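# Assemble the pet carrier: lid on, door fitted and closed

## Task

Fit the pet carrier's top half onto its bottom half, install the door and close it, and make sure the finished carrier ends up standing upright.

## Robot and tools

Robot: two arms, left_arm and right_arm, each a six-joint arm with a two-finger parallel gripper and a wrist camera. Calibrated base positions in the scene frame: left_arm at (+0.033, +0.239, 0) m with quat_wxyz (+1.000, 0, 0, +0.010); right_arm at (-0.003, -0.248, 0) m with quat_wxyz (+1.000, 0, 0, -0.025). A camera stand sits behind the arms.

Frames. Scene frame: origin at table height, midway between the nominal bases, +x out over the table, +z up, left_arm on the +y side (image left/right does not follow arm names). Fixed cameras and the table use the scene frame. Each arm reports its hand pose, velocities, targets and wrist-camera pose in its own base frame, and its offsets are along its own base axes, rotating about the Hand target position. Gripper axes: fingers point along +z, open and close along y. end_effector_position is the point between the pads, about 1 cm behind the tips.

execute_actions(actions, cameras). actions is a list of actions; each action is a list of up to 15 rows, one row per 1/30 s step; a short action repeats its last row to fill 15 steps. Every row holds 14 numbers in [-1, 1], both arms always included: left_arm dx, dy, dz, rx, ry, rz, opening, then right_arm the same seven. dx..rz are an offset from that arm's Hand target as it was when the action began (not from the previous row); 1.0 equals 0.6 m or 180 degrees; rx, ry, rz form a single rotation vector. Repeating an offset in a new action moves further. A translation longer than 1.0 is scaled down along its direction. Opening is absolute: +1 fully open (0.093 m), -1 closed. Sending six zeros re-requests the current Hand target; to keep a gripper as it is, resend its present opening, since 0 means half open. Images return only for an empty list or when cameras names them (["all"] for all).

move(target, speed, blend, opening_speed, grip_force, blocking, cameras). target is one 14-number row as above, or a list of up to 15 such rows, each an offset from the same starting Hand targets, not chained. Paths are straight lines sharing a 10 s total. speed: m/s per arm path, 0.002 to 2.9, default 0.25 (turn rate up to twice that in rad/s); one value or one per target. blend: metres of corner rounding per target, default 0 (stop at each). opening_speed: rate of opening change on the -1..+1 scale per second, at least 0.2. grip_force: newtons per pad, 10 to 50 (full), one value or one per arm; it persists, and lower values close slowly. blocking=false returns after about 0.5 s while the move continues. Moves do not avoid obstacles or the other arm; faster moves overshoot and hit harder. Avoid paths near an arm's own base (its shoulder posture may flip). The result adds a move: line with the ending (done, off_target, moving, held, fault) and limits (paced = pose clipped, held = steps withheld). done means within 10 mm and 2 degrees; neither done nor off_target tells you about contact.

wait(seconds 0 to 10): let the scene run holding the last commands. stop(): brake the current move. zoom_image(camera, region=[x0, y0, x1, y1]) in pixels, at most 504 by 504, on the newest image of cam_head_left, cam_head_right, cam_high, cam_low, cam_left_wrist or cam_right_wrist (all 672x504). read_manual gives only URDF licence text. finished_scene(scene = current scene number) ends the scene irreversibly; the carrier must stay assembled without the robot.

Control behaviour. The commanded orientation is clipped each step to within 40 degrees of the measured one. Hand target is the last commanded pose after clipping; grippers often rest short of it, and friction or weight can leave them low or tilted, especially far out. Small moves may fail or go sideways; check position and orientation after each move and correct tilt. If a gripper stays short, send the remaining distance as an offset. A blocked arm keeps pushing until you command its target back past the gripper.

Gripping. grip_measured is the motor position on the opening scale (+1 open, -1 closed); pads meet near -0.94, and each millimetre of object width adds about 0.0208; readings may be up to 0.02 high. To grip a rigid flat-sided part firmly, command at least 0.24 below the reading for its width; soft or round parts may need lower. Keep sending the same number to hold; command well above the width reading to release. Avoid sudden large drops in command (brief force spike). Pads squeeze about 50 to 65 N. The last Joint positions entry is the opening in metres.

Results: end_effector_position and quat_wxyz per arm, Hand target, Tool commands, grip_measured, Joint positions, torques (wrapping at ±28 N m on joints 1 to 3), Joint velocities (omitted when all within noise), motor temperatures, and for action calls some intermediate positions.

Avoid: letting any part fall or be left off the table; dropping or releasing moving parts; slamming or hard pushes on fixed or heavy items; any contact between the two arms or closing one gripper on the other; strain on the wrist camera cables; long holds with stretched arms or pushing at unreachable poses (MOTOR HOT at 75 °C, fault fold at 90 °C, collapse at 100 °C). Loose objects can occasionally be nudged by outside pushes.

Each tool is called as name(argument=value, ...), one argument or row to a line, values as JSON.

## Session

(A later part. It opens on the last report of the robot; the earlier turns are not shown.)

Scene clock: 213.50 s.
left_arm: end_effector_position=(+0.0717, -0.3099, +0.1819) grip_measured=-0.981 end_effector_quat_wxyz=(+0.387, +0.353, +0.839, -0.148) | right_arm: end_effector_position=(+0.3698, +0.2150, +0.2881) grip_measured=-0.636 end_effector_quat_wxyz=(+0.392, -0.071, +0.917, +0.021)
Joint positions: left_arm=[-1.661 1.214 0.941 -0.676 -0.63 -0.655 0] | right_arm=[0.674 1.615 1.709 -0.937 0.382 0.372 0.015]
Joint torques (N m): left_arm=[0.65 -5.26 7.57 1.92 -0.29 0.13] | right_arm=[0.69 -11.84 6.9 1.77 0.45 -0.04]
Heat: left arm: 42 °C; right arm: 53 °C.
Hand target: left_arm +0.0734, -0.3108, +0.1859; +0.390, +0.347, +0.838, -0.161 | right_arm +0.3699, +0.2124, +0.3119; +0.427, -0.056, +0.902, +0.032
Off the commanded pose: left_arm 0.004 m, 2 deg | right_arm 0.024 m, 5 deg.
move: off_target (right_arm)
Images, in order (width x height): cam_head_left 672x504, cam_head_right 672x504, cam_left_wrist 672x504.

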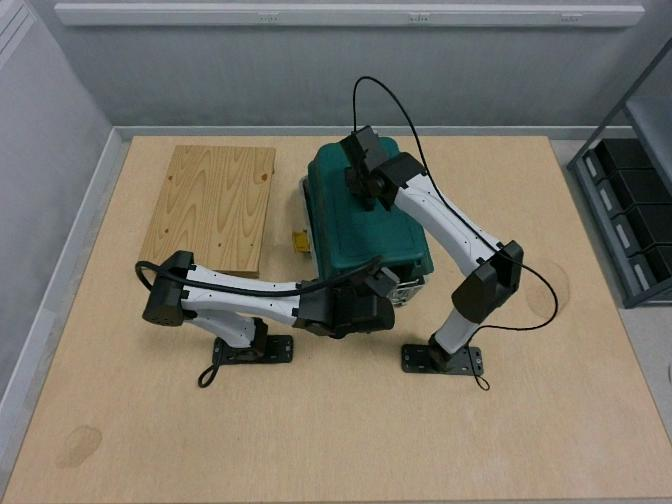

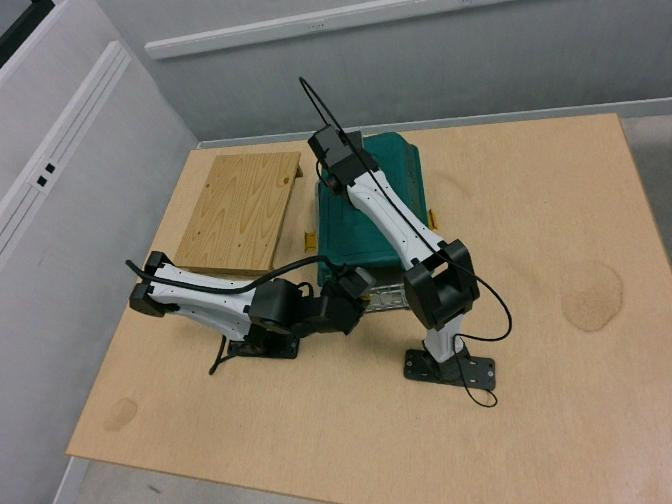

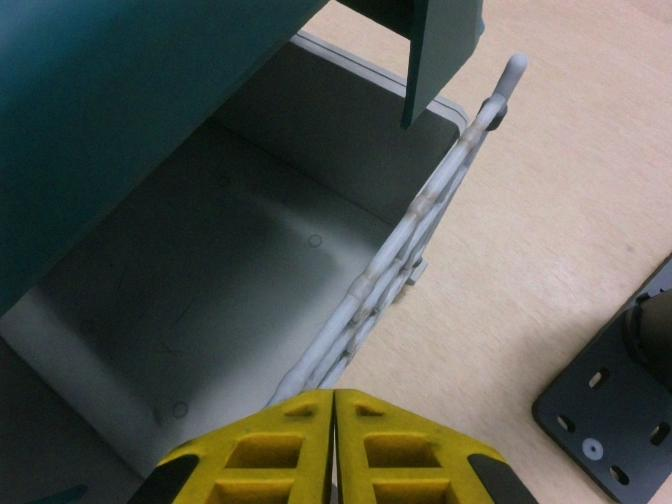

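move(
  target=[0,0,0,0,0,0,-1,-0.036,-0.016,0,0,0,0,-0.95],
  speed=0.06,
  cameras=["cam_left_wrist","cam_head_left","cam_head_right"],
)

zoom_image(
  camera="cam_left_wrist",
  region=[400, 0, 600, 200],
)

zoom_image(
  camera="cam_head_left",
  region=[370, 240, 450, 310],
)

zoom_image(
  camera="cam_head_right",
  region=[370, 240, 440, 320],
)

Scene clock: 232.90 s.
left_arm: end_effector_position=(+0.0717, -0.3099, +0.1819) grip_measured=-0.981 end_effector_quat_wxyz=(+0.387, +0.353, +0.839, -0.148) | right_arm: end_effector_position=(+0.3486, +0.2046, +0.2901) grip_measured=-0.636 end_effector_quat_wxyz=(+0.393, -0.070, +0.917, +0.021)
Joint positions: left_arm=[-1.661 1.214 0.941 -0.676 -0.63 -0.655 0] | right_arm=[0.692 1.529 1.63 -0.946 0.396 0.387 0.015]
Joint torques (N m): left_arm=[0.65 -5.26 7.57 1.91 -0.29 0.13] | right_arm=[0.95 -10.76 6.91 1.75 0.46 0.01]
Motor temperatures (°C): left_arm=[28 30 42 36 28 27 26] | right_arm=[27 53 52 37 24 27 28]
Heat: left arm: 42 °C; right arm: 53 °C.
Hand target: left_arm +0.0734, -0.3108, +0.1859; +0.390, +0.347, +0.838, -0.161 | right_arm +0.3483, +0.2028, +0.3119; +0.427, -0.056, +0.902, +0.032
Off the commanded pose: left_arm 0.004 m, 2 deg | right_arm 0.022 m, 5 deg.
move: off_target (right_arm)
Images, in order (width x height): cam_head_left 672x504, cam_head_right 672x504, cam_left_wrist 672x504.

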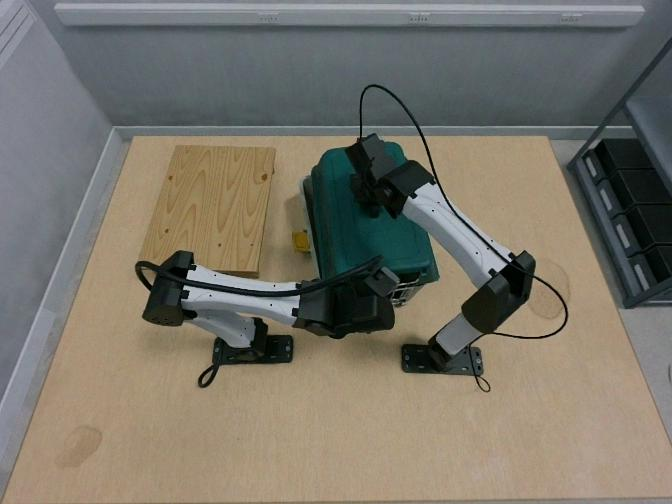

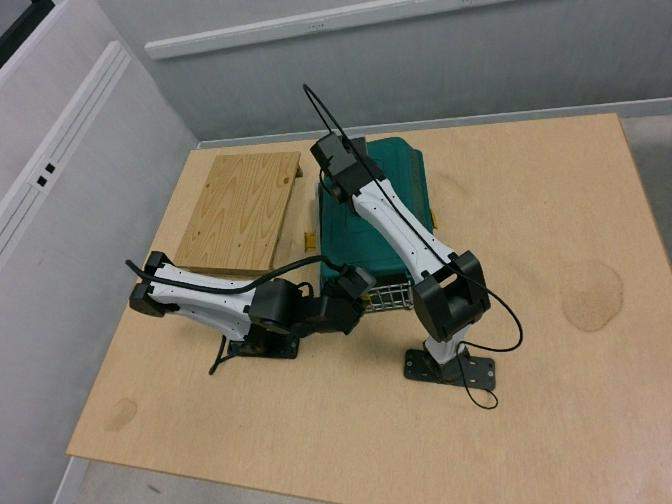

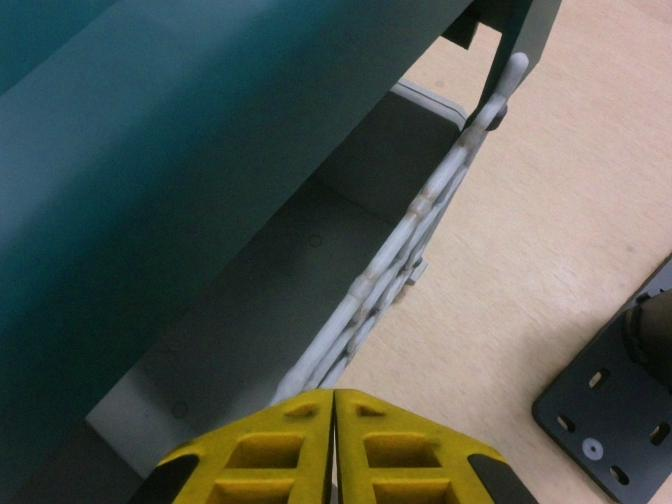

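Scaled by 2.520 from the camera's 672x504 image, which has a finer 960x720 frame.

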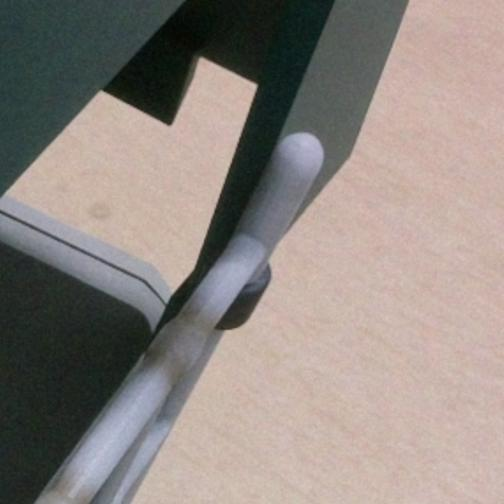

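Scaled by 6.300 from the camera's 672x504 image, which has a finer 960x720 frame.

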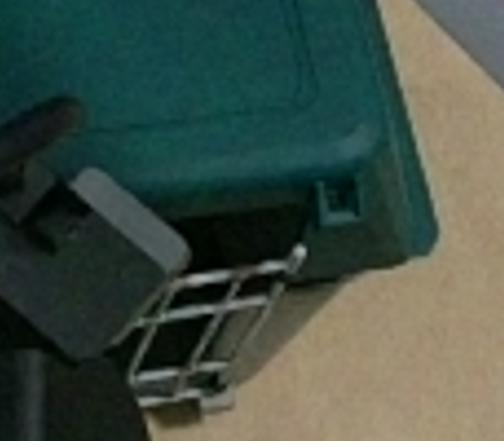

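Scaled by 6.300 from the camera's 672x504 image, which has a finer 960x720 frame.

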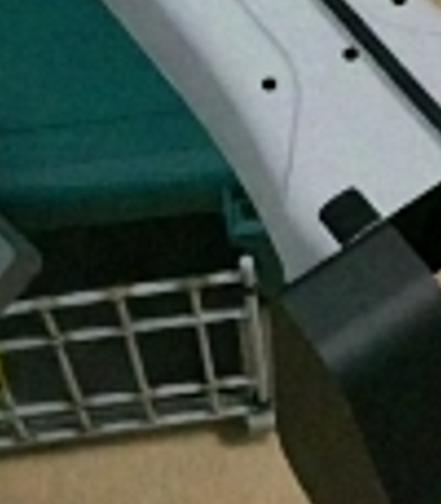

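move(
  target=[0,0,0,0,0,0,-1,-0.016,0.0,-0.024,0,0,0,-0.95],
  speed=0.05,
  cameras=["cam_left_wrist","cam_head_left","cam_head_right"],
)

zoom_image(
  camera="cam_left_wrist",
  region=[400, 0, 600, 200],
)

zoom_image(
  camera="cam_head_left",
  region=[370, 240, 450, 310],
)

zoom_image(
  camera="cam_head_right",
  region=[370, 240, 440, 320],
)

Scene clock: 248.97 s.
left_arm: end_effector_position=(+0.0692, -0.3106, +0.1808) grip_measured=-0.981 end_effector_quat_wxyz=(+0.380, +0.357, +0.840, -0.152) | right_arm: end_effector_position=(+0.3392, +0.2015, +0.2770) grip_measured=-0.636 end_effector_quat_wxyz=(+0.394, -0.069, +0.916, +0.016)
Joint positions: left_arm=[-1.661 1.213 0.941 -0.676 -0.612 -0.655 0] | right_arm=[0.71 1.484 1.535 -0.904 0.417 0.4 0.015]
Joint torques (N m): left_arm=[0.65 -5.18 7.57 1.92 -0.49 0.12] | right_arm=[1.33 -10.29 6.79 1.78 0.42 0.03]
Heat: left arm: 42 °C; right arm: 54 °C.
Hand target: left_arm +0.0734, -0.3107, +0.1858; +0.390, +0.347, +0.838, -0.161 | right_arm +0.3386, +0.2028, +0.2976; +0.427, -0.056, +0.902, +0.032
Off the commanded pose: left_arm 0.007 m, 2 deg | right_arm 0.021 m, 5 deg.
move: off_target (right_arm)
Images, in order (width x height): cam_head_left 672x504, cam_head_right 672x504, cam_left_wrist 672x504.

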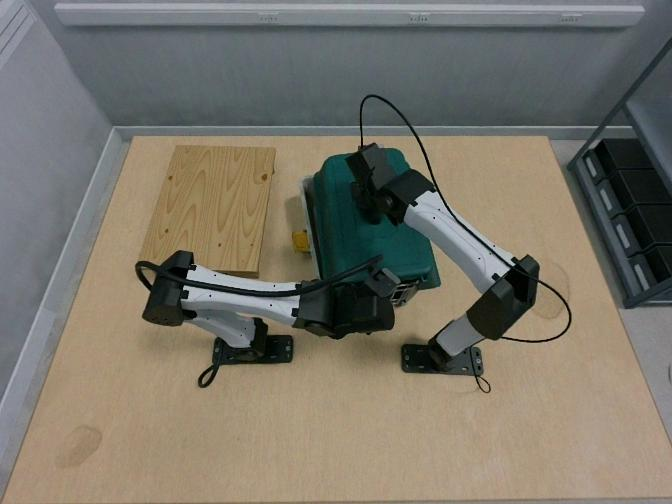

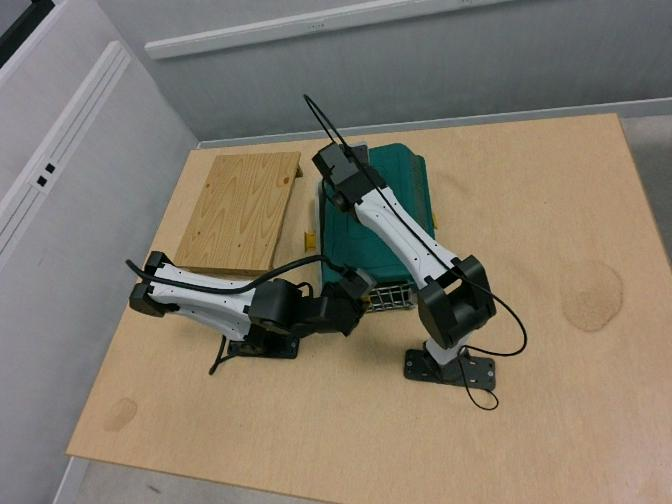

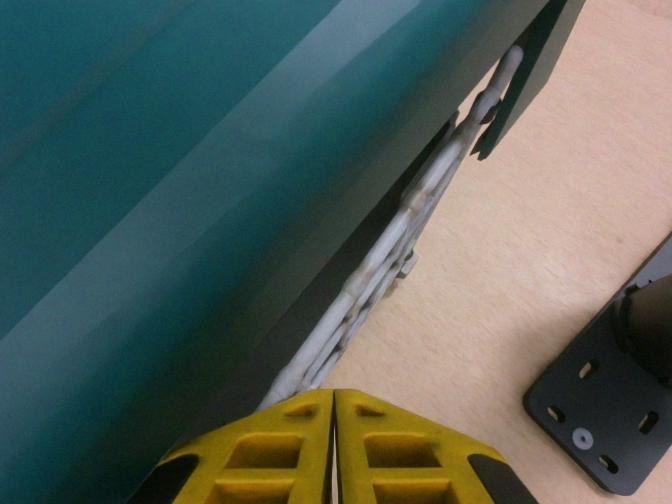

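Scaled by 2.520 from the camera's 672x504 image, which has a finer 960x720 frame.

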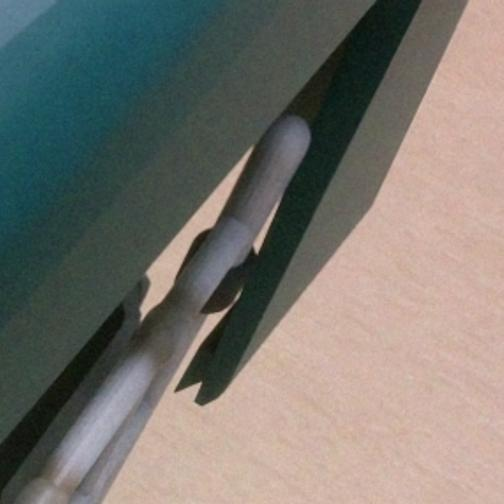

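Scaled by 6.300 from the camera's 672x504 image, which has a finer 960x720 frame.

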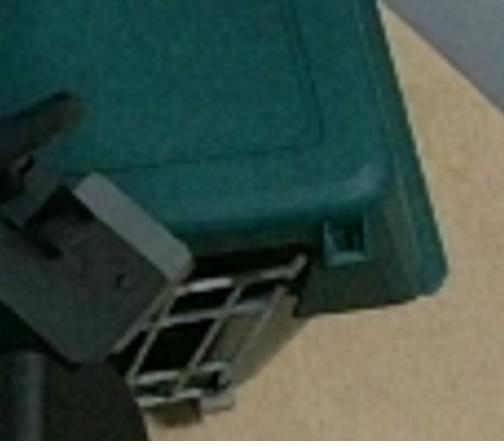

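Scaled by 6.300 from the camera's 672x504 image, which has a finer 960x720 frame.

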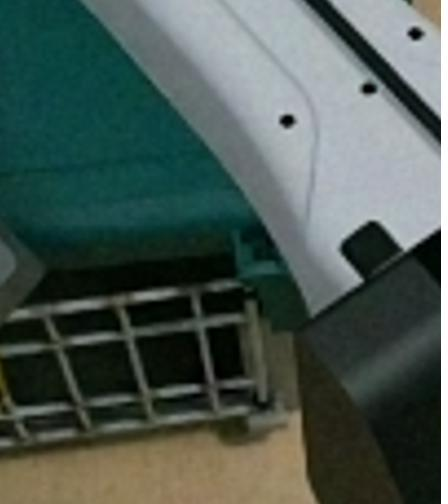

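move(
  target=[
    [0,0,0,0,0,0,-1,0.01,0.005,0.03,0,0,0,-0.95],
    [0,0,0,0,0,0,-1,0.024,0.011,0.02,0,0,0,-0.95],
  ],
  speed=0.05,
  cameras=["cam_left_wrist","cam_head_left","cam_head_right"],
)

zoom_image(
  camera="cam_left_wrist",
  region=[400, 0, 600, 200],
)

zoom_image(
  camera="cam_head_left",
  region=[370, 240, 450, 310],
)

zoom_image(
  camera="cam_head_right",
  region=[370, 240, 440, 320],
)

Scene clock: 278.87 s.
left_arm: end_effector_position=(+0.0691, -0.3108, +0.1808) grip_measured=-0.981 end_effector_quat_wxyz=(+0.380, +0.357, +0.840, -0.153) | right_arm: end_effector_position=(+0.3421, +0.2040, +0.2844) grip_measured=-0.636 end_effector_quat_wxyz=(+0.388, -0.072, +0.919, +0.012)
Joint positions: left_arm=[-1.661 1.213 0.941 -0.675 -0.611 -0.655 0] | right_arm=[0.71 1.52 1.608 -0.958 0.417 0.399 0.015]
Joint torques (N m): left_arm=[0.65 -5.18 7.57 1.91 -0.5 0.12] | right_arm=[0.14 -7.92 9.7 1.91 0.36 -0.09]
Motor temperatures (°C): left_arm=[28 30 42 36 28 27 26] | right_arm=[27 55 51 36 24 27 28]
Heat: left arm: 42 °C; right arm: 55 °C.
Hand target: left_arm +0.0734, -0.3108, +0.1858; +0.390, +0.347, +0.838, -0.161 | right_arm +0.3531, +0.2095, +0.3095; +0.427, -0.056, +0.902, +0.032
Off the commanded pose: left_arm 0.007 m, 2 deg | right_arm 0.028 m, 6 deg.
move: off_target (right_arm)
Images, in order (width x height): cam_head_left 672x504, cam_head_right 672x504, cam_left_wrist 672x504.

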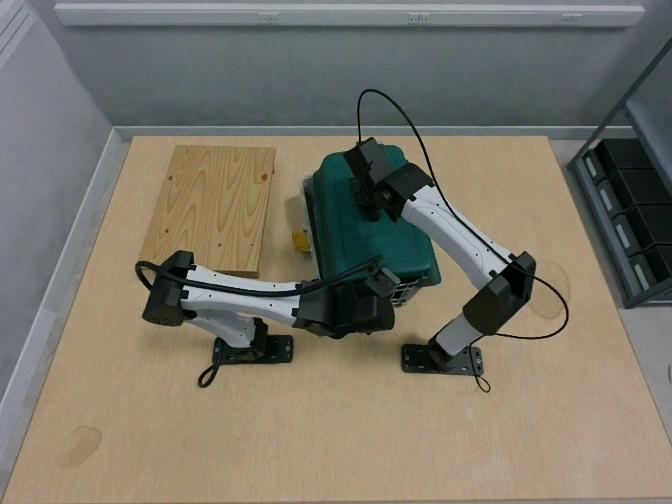

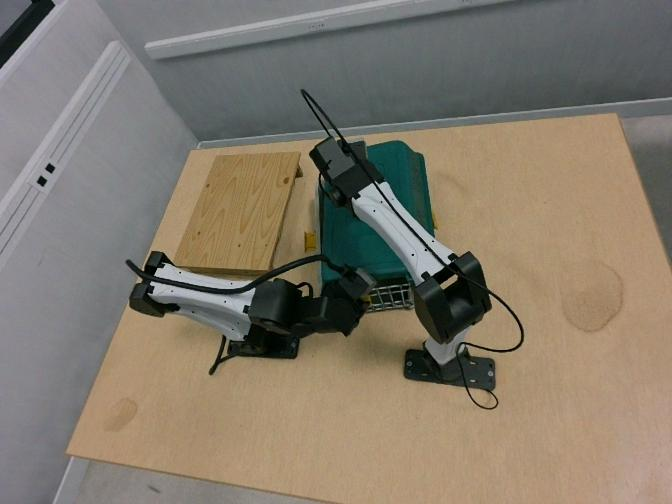

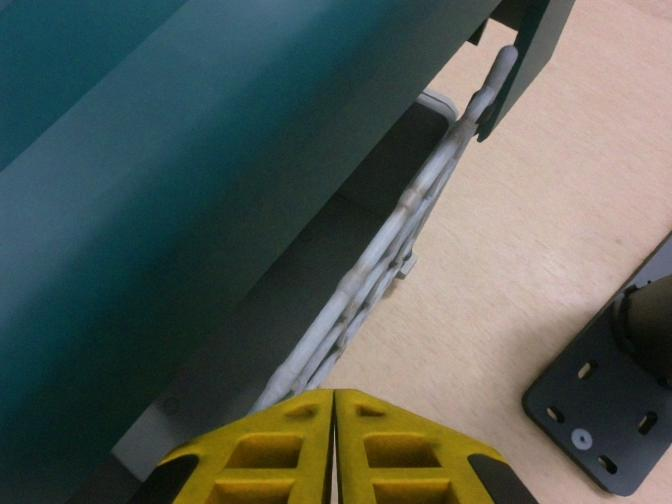

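Scaled by 2.520 from the camera's 672x504 image, which has a finer 960x720 frame.

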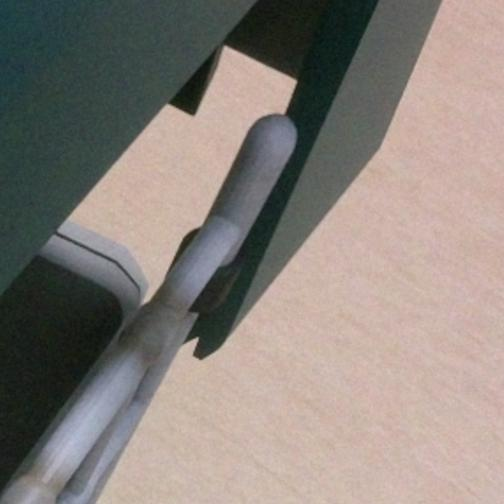

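Scaled by 6.300 from the camera's 672x504 image, which has a finer 960x720 frame.

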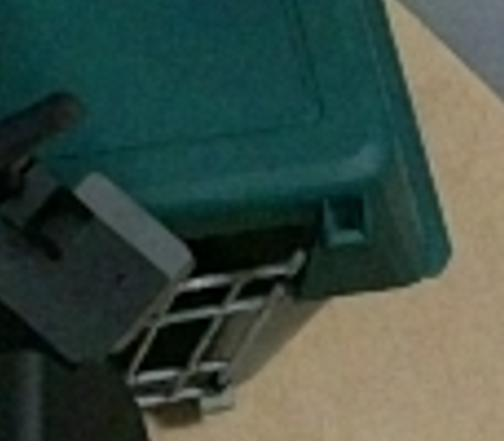

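Scaled by 6.300 from the camera's 672x504 image, which has a finer 960x720 frame.

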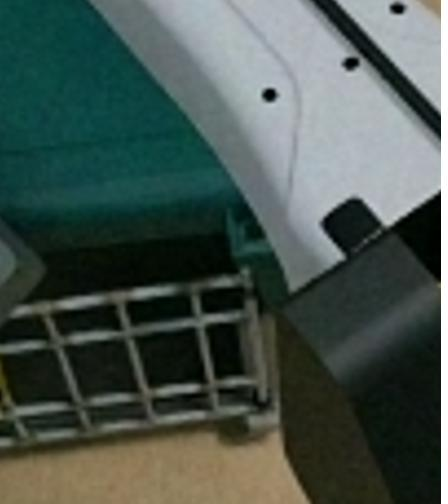

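move(
  target=[
    [0,0,0,0,0,0,-1,0.022,0.006,-0.01,0,0,0,-0.95],
    [0,0,0,0,0,0,-1,0.01,0.003,-0.015,0,0,0,-0.95],
  ],
  speed=0.05,
  cameras=["cam_left_wrist","cam_head_left","cam_head_right"],
)

zoom_image(
  camera="cam_left_wrist",
  region=[400, 0, 600, 200],
)

zoom_image(
  camera="cam_head_left",
  region=[370, 240, 450, 310],
)

zoom_image(
  camera="cam_head_right",
  region=[370, 240, 440, 320],
)

Scene clock: 291.57 s.
left_arm: end_effector_position=(+0.0691, -0.3108, +0.1808) grip_measured=-0.981 end_effector_quat_wxyz=(+0.380, +0.357, +0.840, -0.153) | right_arm: end_effector_position=(+0.3539, +0.2069, +0.2772) grip_measured=-0.636 end_effector_quat_wxyz=(+0.389, -0.073, +0.918, +0.007)
Joint positions: left_arm=[-1.661 1.213 0.941 -0.675 -0.611 -0.655 0] | right_arm=[0.696 1.553 1.608 -0.921 0.417 0.382 0.015]
Joint torques (N m): left_arm=[0.65 -5.18 7.58 1.91 -0.5 0.12] | right_arm=[0.49 -10.21 7.5 1.95 0.29 0.03]
Heat: left arm: 42 °C; right arm: 54 °C.
Hand target: left_arm +0.0734, -0.3108, +0.1858; +0.390, +0.347, +0.838, -0.161 | right_arm +0.3591, +0.2111, +0.3005; +0.427, -0.056, +0.902, +0.032
Off the commanded pose: left_arm 0.007 m, 2 deg | right_arm 0.024 m, 6 deg.
move: off_target (right_arm)
Images, in order (width x height): cam_head_left 672x504, cam_head_right 672x504, cam_left_wrist 672x504.

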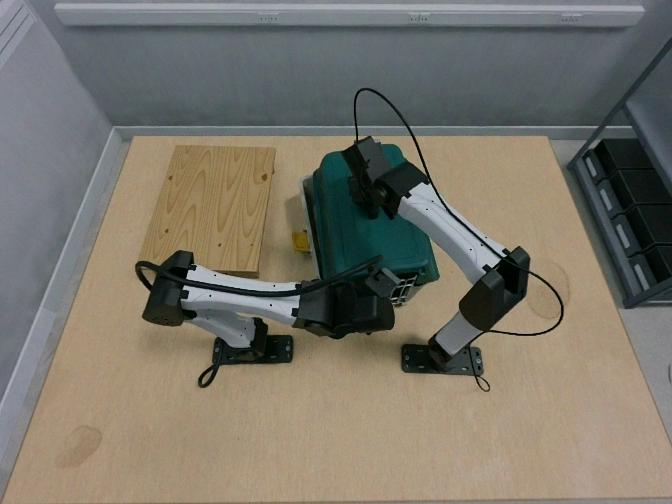

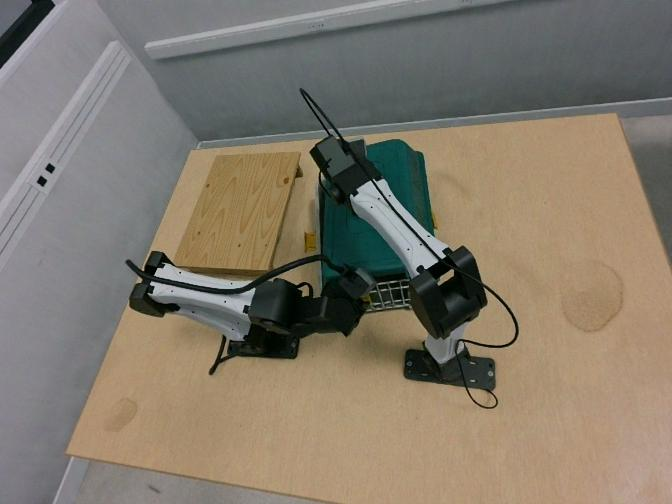

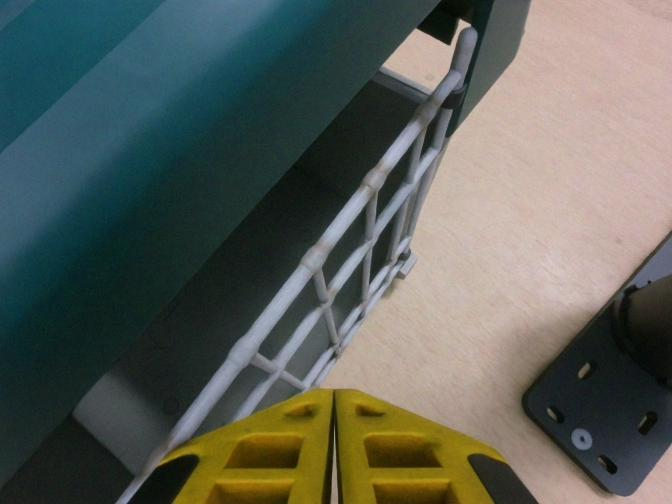

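Scaled by 2.520 from the camera's 672x504 image, which has a finer 960x720 frame.

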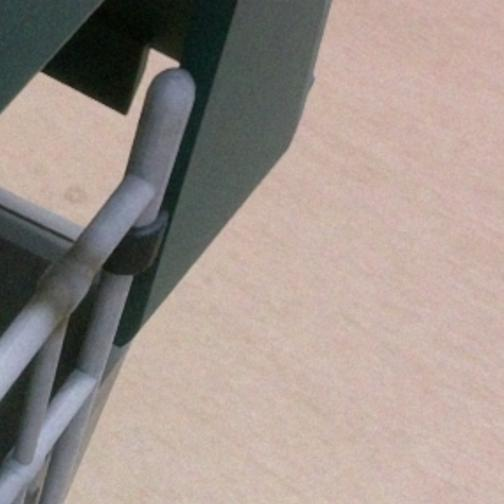

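Scaled by 6.300 from the camera's 672x504 image, which has a finer 960x720 frame.

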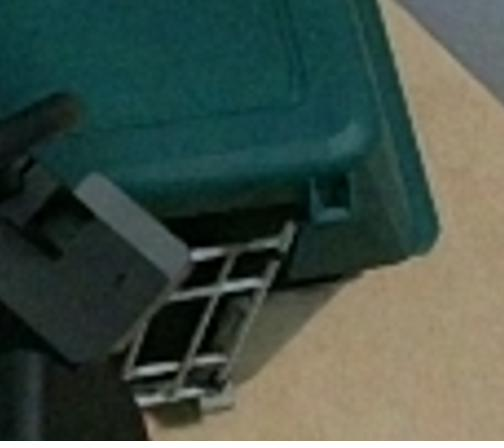

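Scaled by 6.300 from the camera's 672x504 image, which has a finer 960x720 frame.

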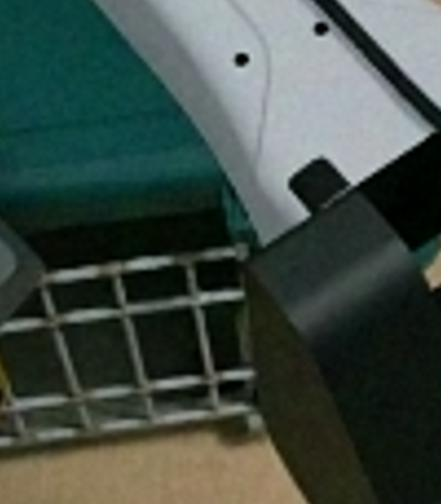

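move(
  target=[
    [0,0,0,0,0,0,-1,0.0,0.002,0.08,0,0,0,-0.95],
    [0,0,0,0,0,0,-1,0.08,0.004,0.14,0,0,0,-0.95],
  ],
  speed=0.06,
  cameras=["all"],
)

zoom_image(
  camera="cam_head_left",
  region=[330, 240, 450, 320],
)

Scene clock: 324.70 s.
left_arm: end_effector_position=(+0.0691, -0.3109, +0.1808) grip_measured=-0.981 end_effector_quat_wxyz=(+0.380, +0.357, +0.840, -0.153) | right_arm: end_effector_position=(+0.4010, +0.2138, +0.3643) grip_measured=-0.636 end_effector_quat_wxyz=(+0.398, -0.064, +0.915, +0.018)
Joint positions: left_arm=[-1.661 1.213 0.941 -0.675 -0.611 -0.655 0] | right_arm=[0.622 1.905 2.408 -1.322 0.363 0.337 0.015]
Joint torques (N m): left_arm=[0.65 -5.18 7.57 1.91 -0.5 0.13] | right_arm=[-0.39 -10.25 8.79 1.77 0.19 -0.19]
Heat: left arm: 42 °C; right arm: 53 °C.
Hand target: left_arm +0.0735, -0.3108, +0.1859; +0.390, +0.347, +0.838, -0.161 | right_arm +0.4071, +0.2137, +0.3846; +0.427, -0.056, +0.902, +0.032
Off the commanded pose: left_arm 0.007 m, 2 deg | right_arm 0.021 m, 4 deg.
move: off_target (right_arm)

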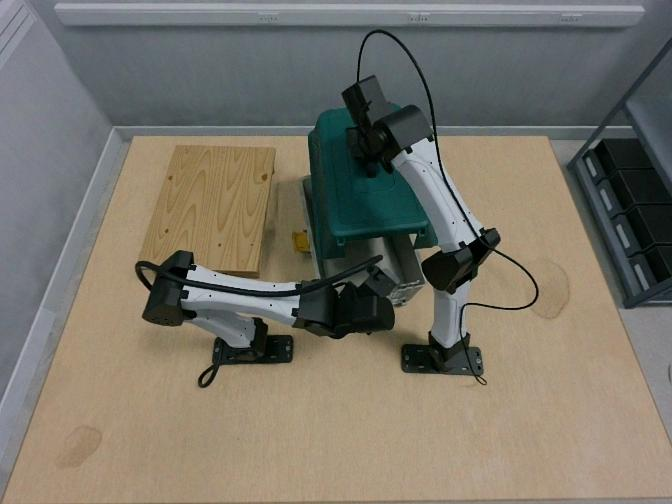

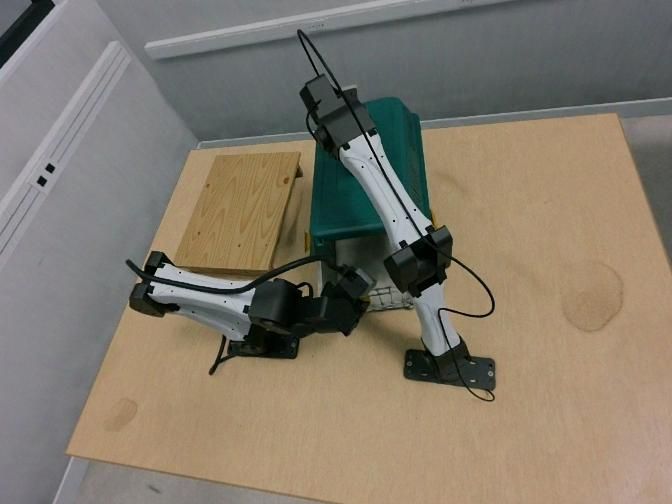

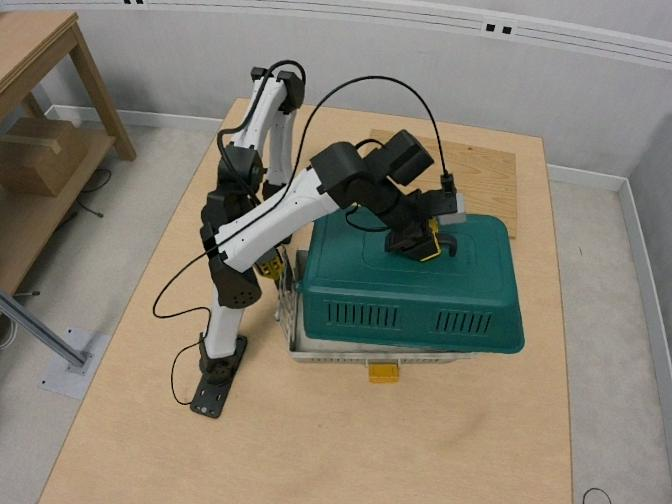

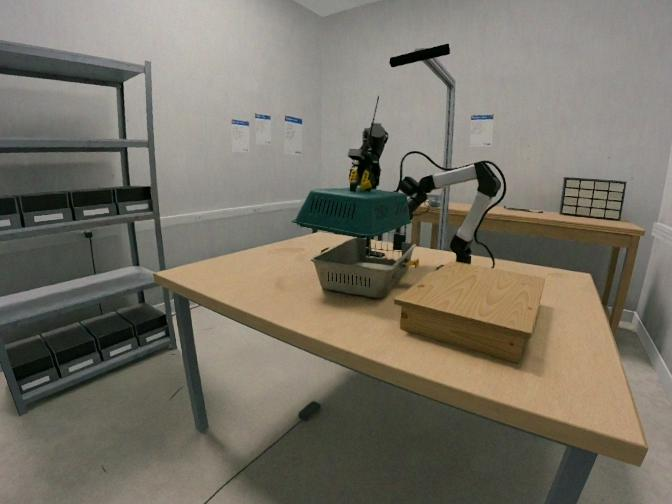

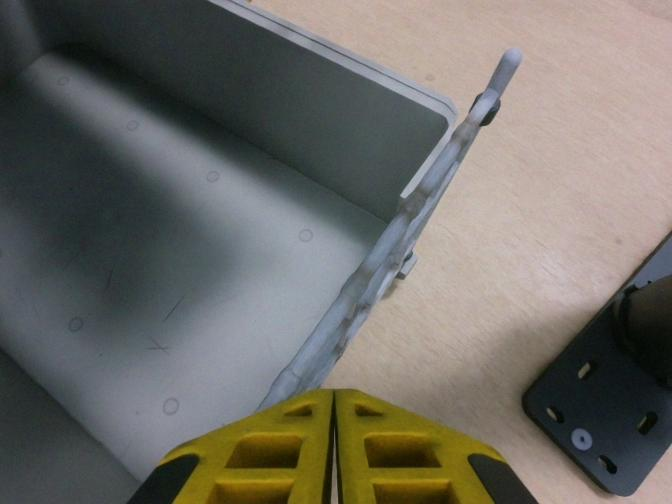

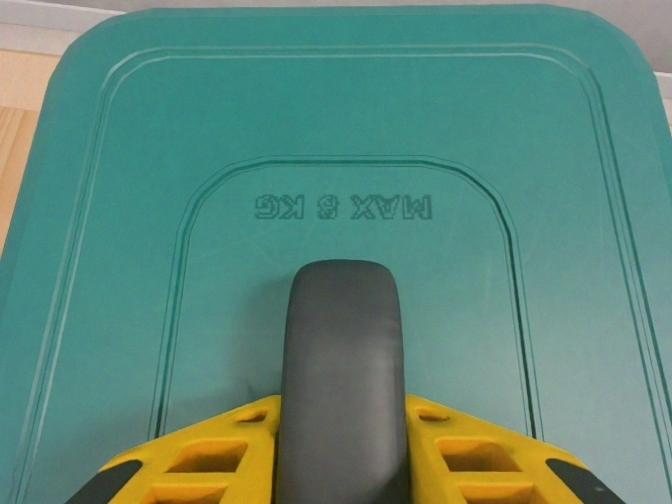

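Scaled by 4.200 from the camera's 672x504 image, which has a finer 960x720 frame.

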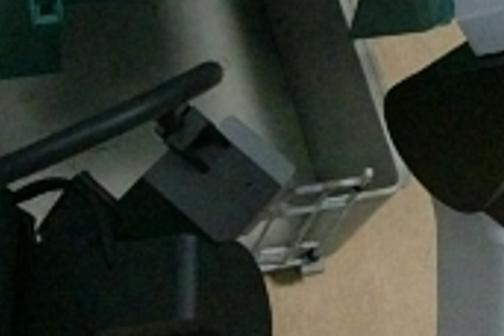

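move(
  target=[
    [0.008,0.001,0,0,0,0,-1,-0.08,-0.008,0,0,0,0,-0.95],
    [0.008,0.001,0,0,0,0,-1,-0.08,-0.008,-0.11,0,0,0,-0.95],
  ],
  speed=0.06,
  cameras=["cam_left_wrist","cam_head_left","cam_head_right"],
)

zoom_image(
  camera="cam_left_wrist",
  region=[400, 0, 600, 200],
)

zoom_image(
  camera="cam_head_left",
  region=[370, 240, 450, 310],
)

zoom_image(
  camera="cam_head_right",
  region=[370, 240, 440, 320],
)

Scene clock: 344.30 s.
left_arm: end_effector_position=(+0.0754, -0.3098, +0.1813) grip_measured=-0.981 end_effector_quat_wxyz=(+0.384, +0.355, +0.839, -0.150) | right_arm: end_effector_position=(+0.3578, +0.2092, +0.2915) grip_measured=-0.636 end_effector_quat_wxyz=(+0.385, -0.070, +0.920, +0.016)
Joint positions: left_arm=[-1.64 1.207 0.934 -0.663 -0.611 -0.634 0] | right_arm=[0.685 1.587 1.706 -0.983 0.392 0.387 0.015]
Joint torques (N m): left_arm=[0.75 -5.29 7.6 1.93 -0.34 0.13] | right_arm=[0.9 -11.71 7.02 1.86 0.47 -0.07]
Motor temperatures (°C): left_arm=[28 30 42 37 28 27 26] | right_arm=[27 55 51 37 24 27 28]
Heat: left arm: 42 °C; right arm: 55 °C.
Hand target: left_arm +0.0783, -0.3101, +0.1859; +0.390, +0.347, +0.838, -0.161 | right_arm +0.3591, +0.2087, +0.3185; +0.427, -0.056, +0.902, +0.032
Off the commanded pose: left_arm 0.005 m, 2 deg | right_arm 0.027 m, 6 deg.
move: off_target (right_arm)
Images, in order (width x height): cam_head_left 672x504, cam_head_right 672x504, cam_left_wrist 672x504.

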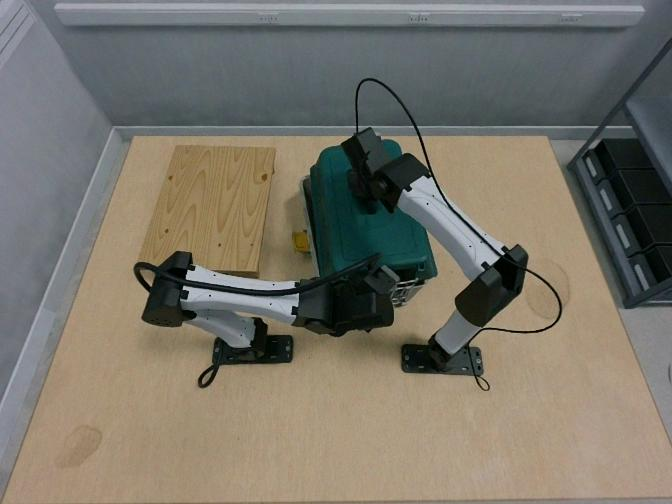

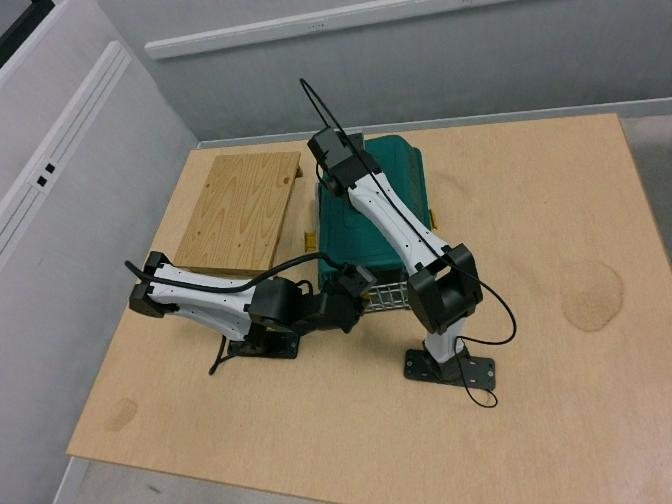

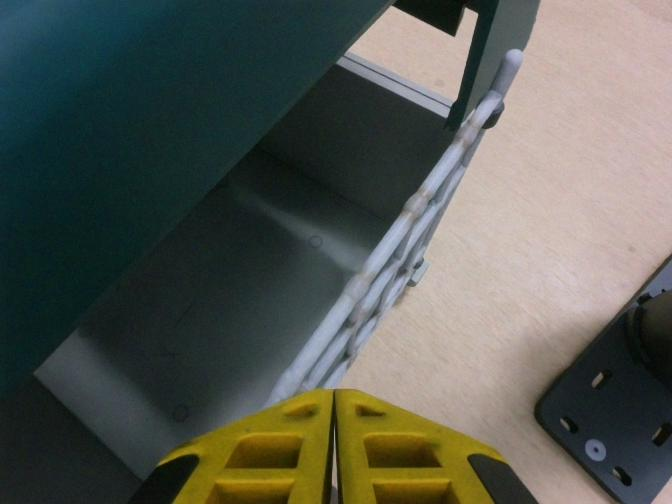

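Scaled by 2.520 from the camera's 672x504 image, which has a finer 960x720 frame.

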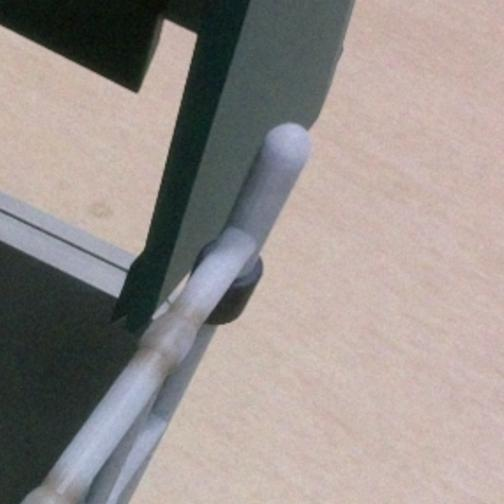

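Scaled by 6.300 from the camera's 672x504 image, which has a finer 960x720 frame.

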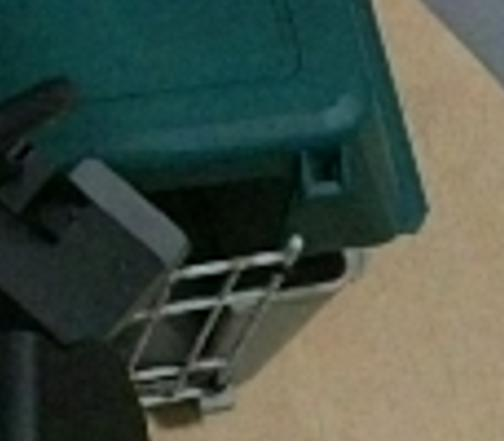

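Scaled by 6.300 from the camera's 672x504 image, which has a finer 960x720 frame.

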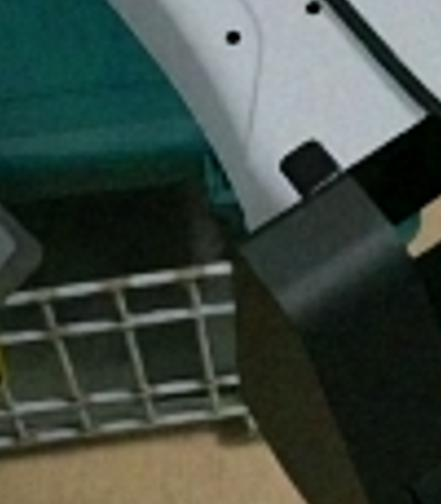

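move(
  target=[0,0,0,0,0,0,-1,-0.017,0.003,0,0,0,0,-0.95],
  speed=0.05,
  cameras=["cam_head_left","cam_head_right","cam_left_wrist"],
)

zoom_image(
  camera="cam_head_left",
  region=[370, 240, 450, 310],
)

zoom_image(
  camera="cam_head_right",
  region=[370, 240, 440, 320],
)

Scene clock: 417.20 s.
left_arm: end_effector_position=(+0.0754, -0.3098, +0.1813) grip_measured=-0.981 end_effector_quat_wxyz=(+0.384, +0.355, +0.839, -0.150) | right_arm: end_effector_position=(+0.3498, +0.2124, +0.2939) grip_measured=-0.636 end_effector_quat_wxyz=(+0.390, -0.073, +0.918, +0.017)
Joint positions: left_arm=[-1.64 1.207 0.934 -0.663 -0.611 -0.634 0] | right_arm=[0.711 1.566 1.689 -0.983 0.411 0.398 0.015]
Joint torques (N m): left_arm=[0.75 -5.29 7.6 1.93 -0.34 0.13] | right_arm=[0.95 -11.52 6.86 1.76 0.48 0.01]
Motor temperatures (°C): left_arm=[28 31 43 38 28 27 26] | right_arm=[27 56 49 39 24 27 28]
Heat: left arm: 43 °C; right arm: 56 °C.
Hand target: left_arm +0.0783, -0.3101, +0.1859; +0.390, +0.347, +0.838, -0.161 | right_arm +0.3489, +0.2105, +0.3185; +0.427, -0.056, +0.902, +0.032
Off the commanded pose: left_arm 0.005 m, 2 deg | right_arm 0.025 m, 5 deg.
move: off_target (right_arm)
Images, in order (width x height): cam_head_left 672x504, cam_head_right 672x504, cam_left_wrist 672x504.

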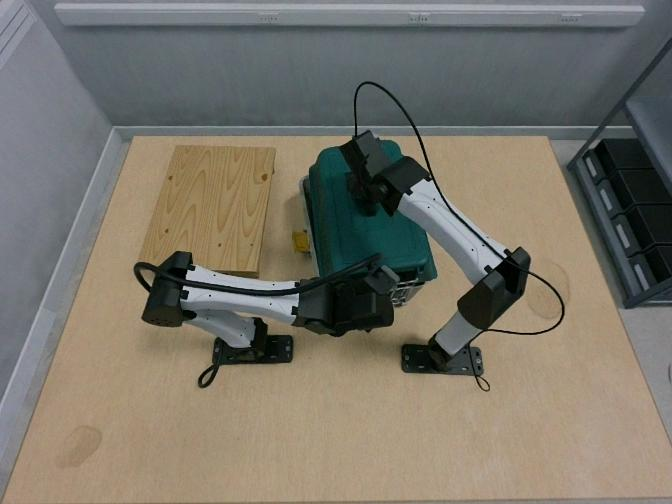

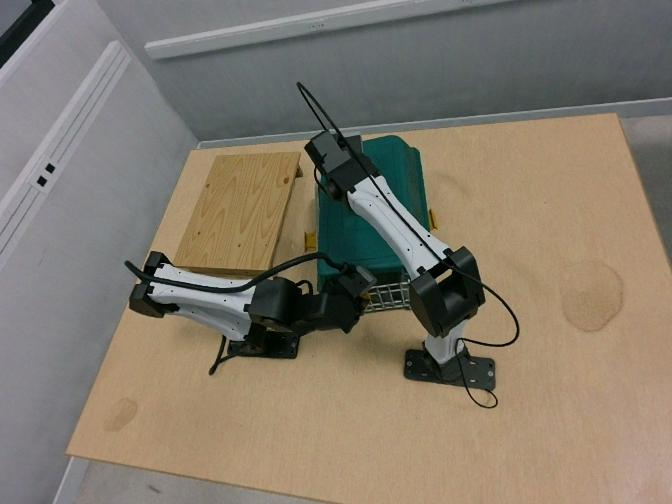

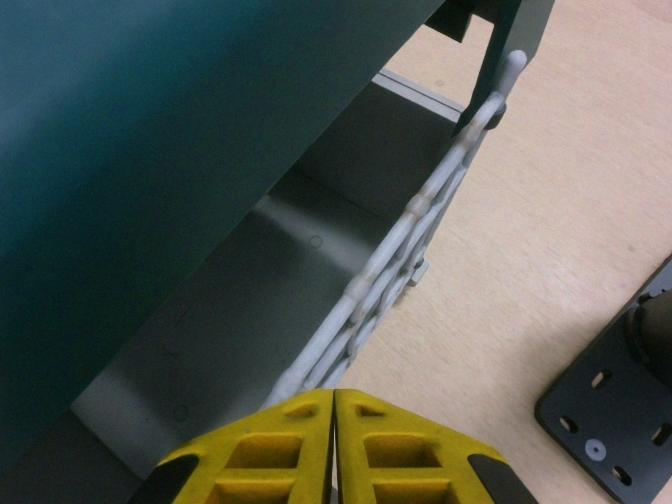

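Scaled by 6.300 from the camera's 672x504 image, which has a finer 960x720 frame.

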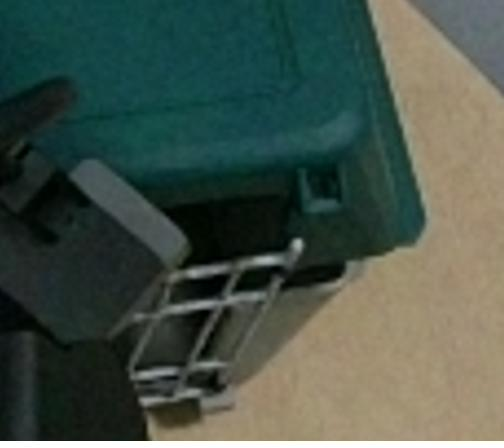

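Scaled by 6.300 from the camera's 672x504 image, which has a finer 960x720 frame.

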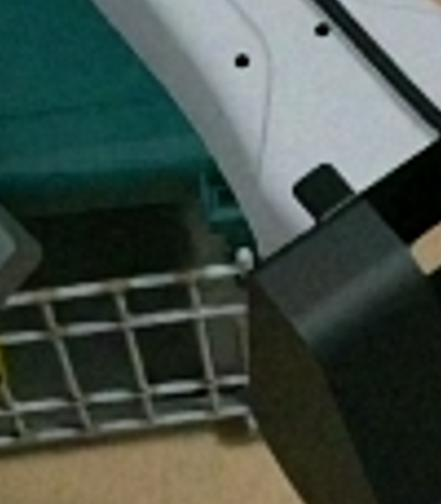

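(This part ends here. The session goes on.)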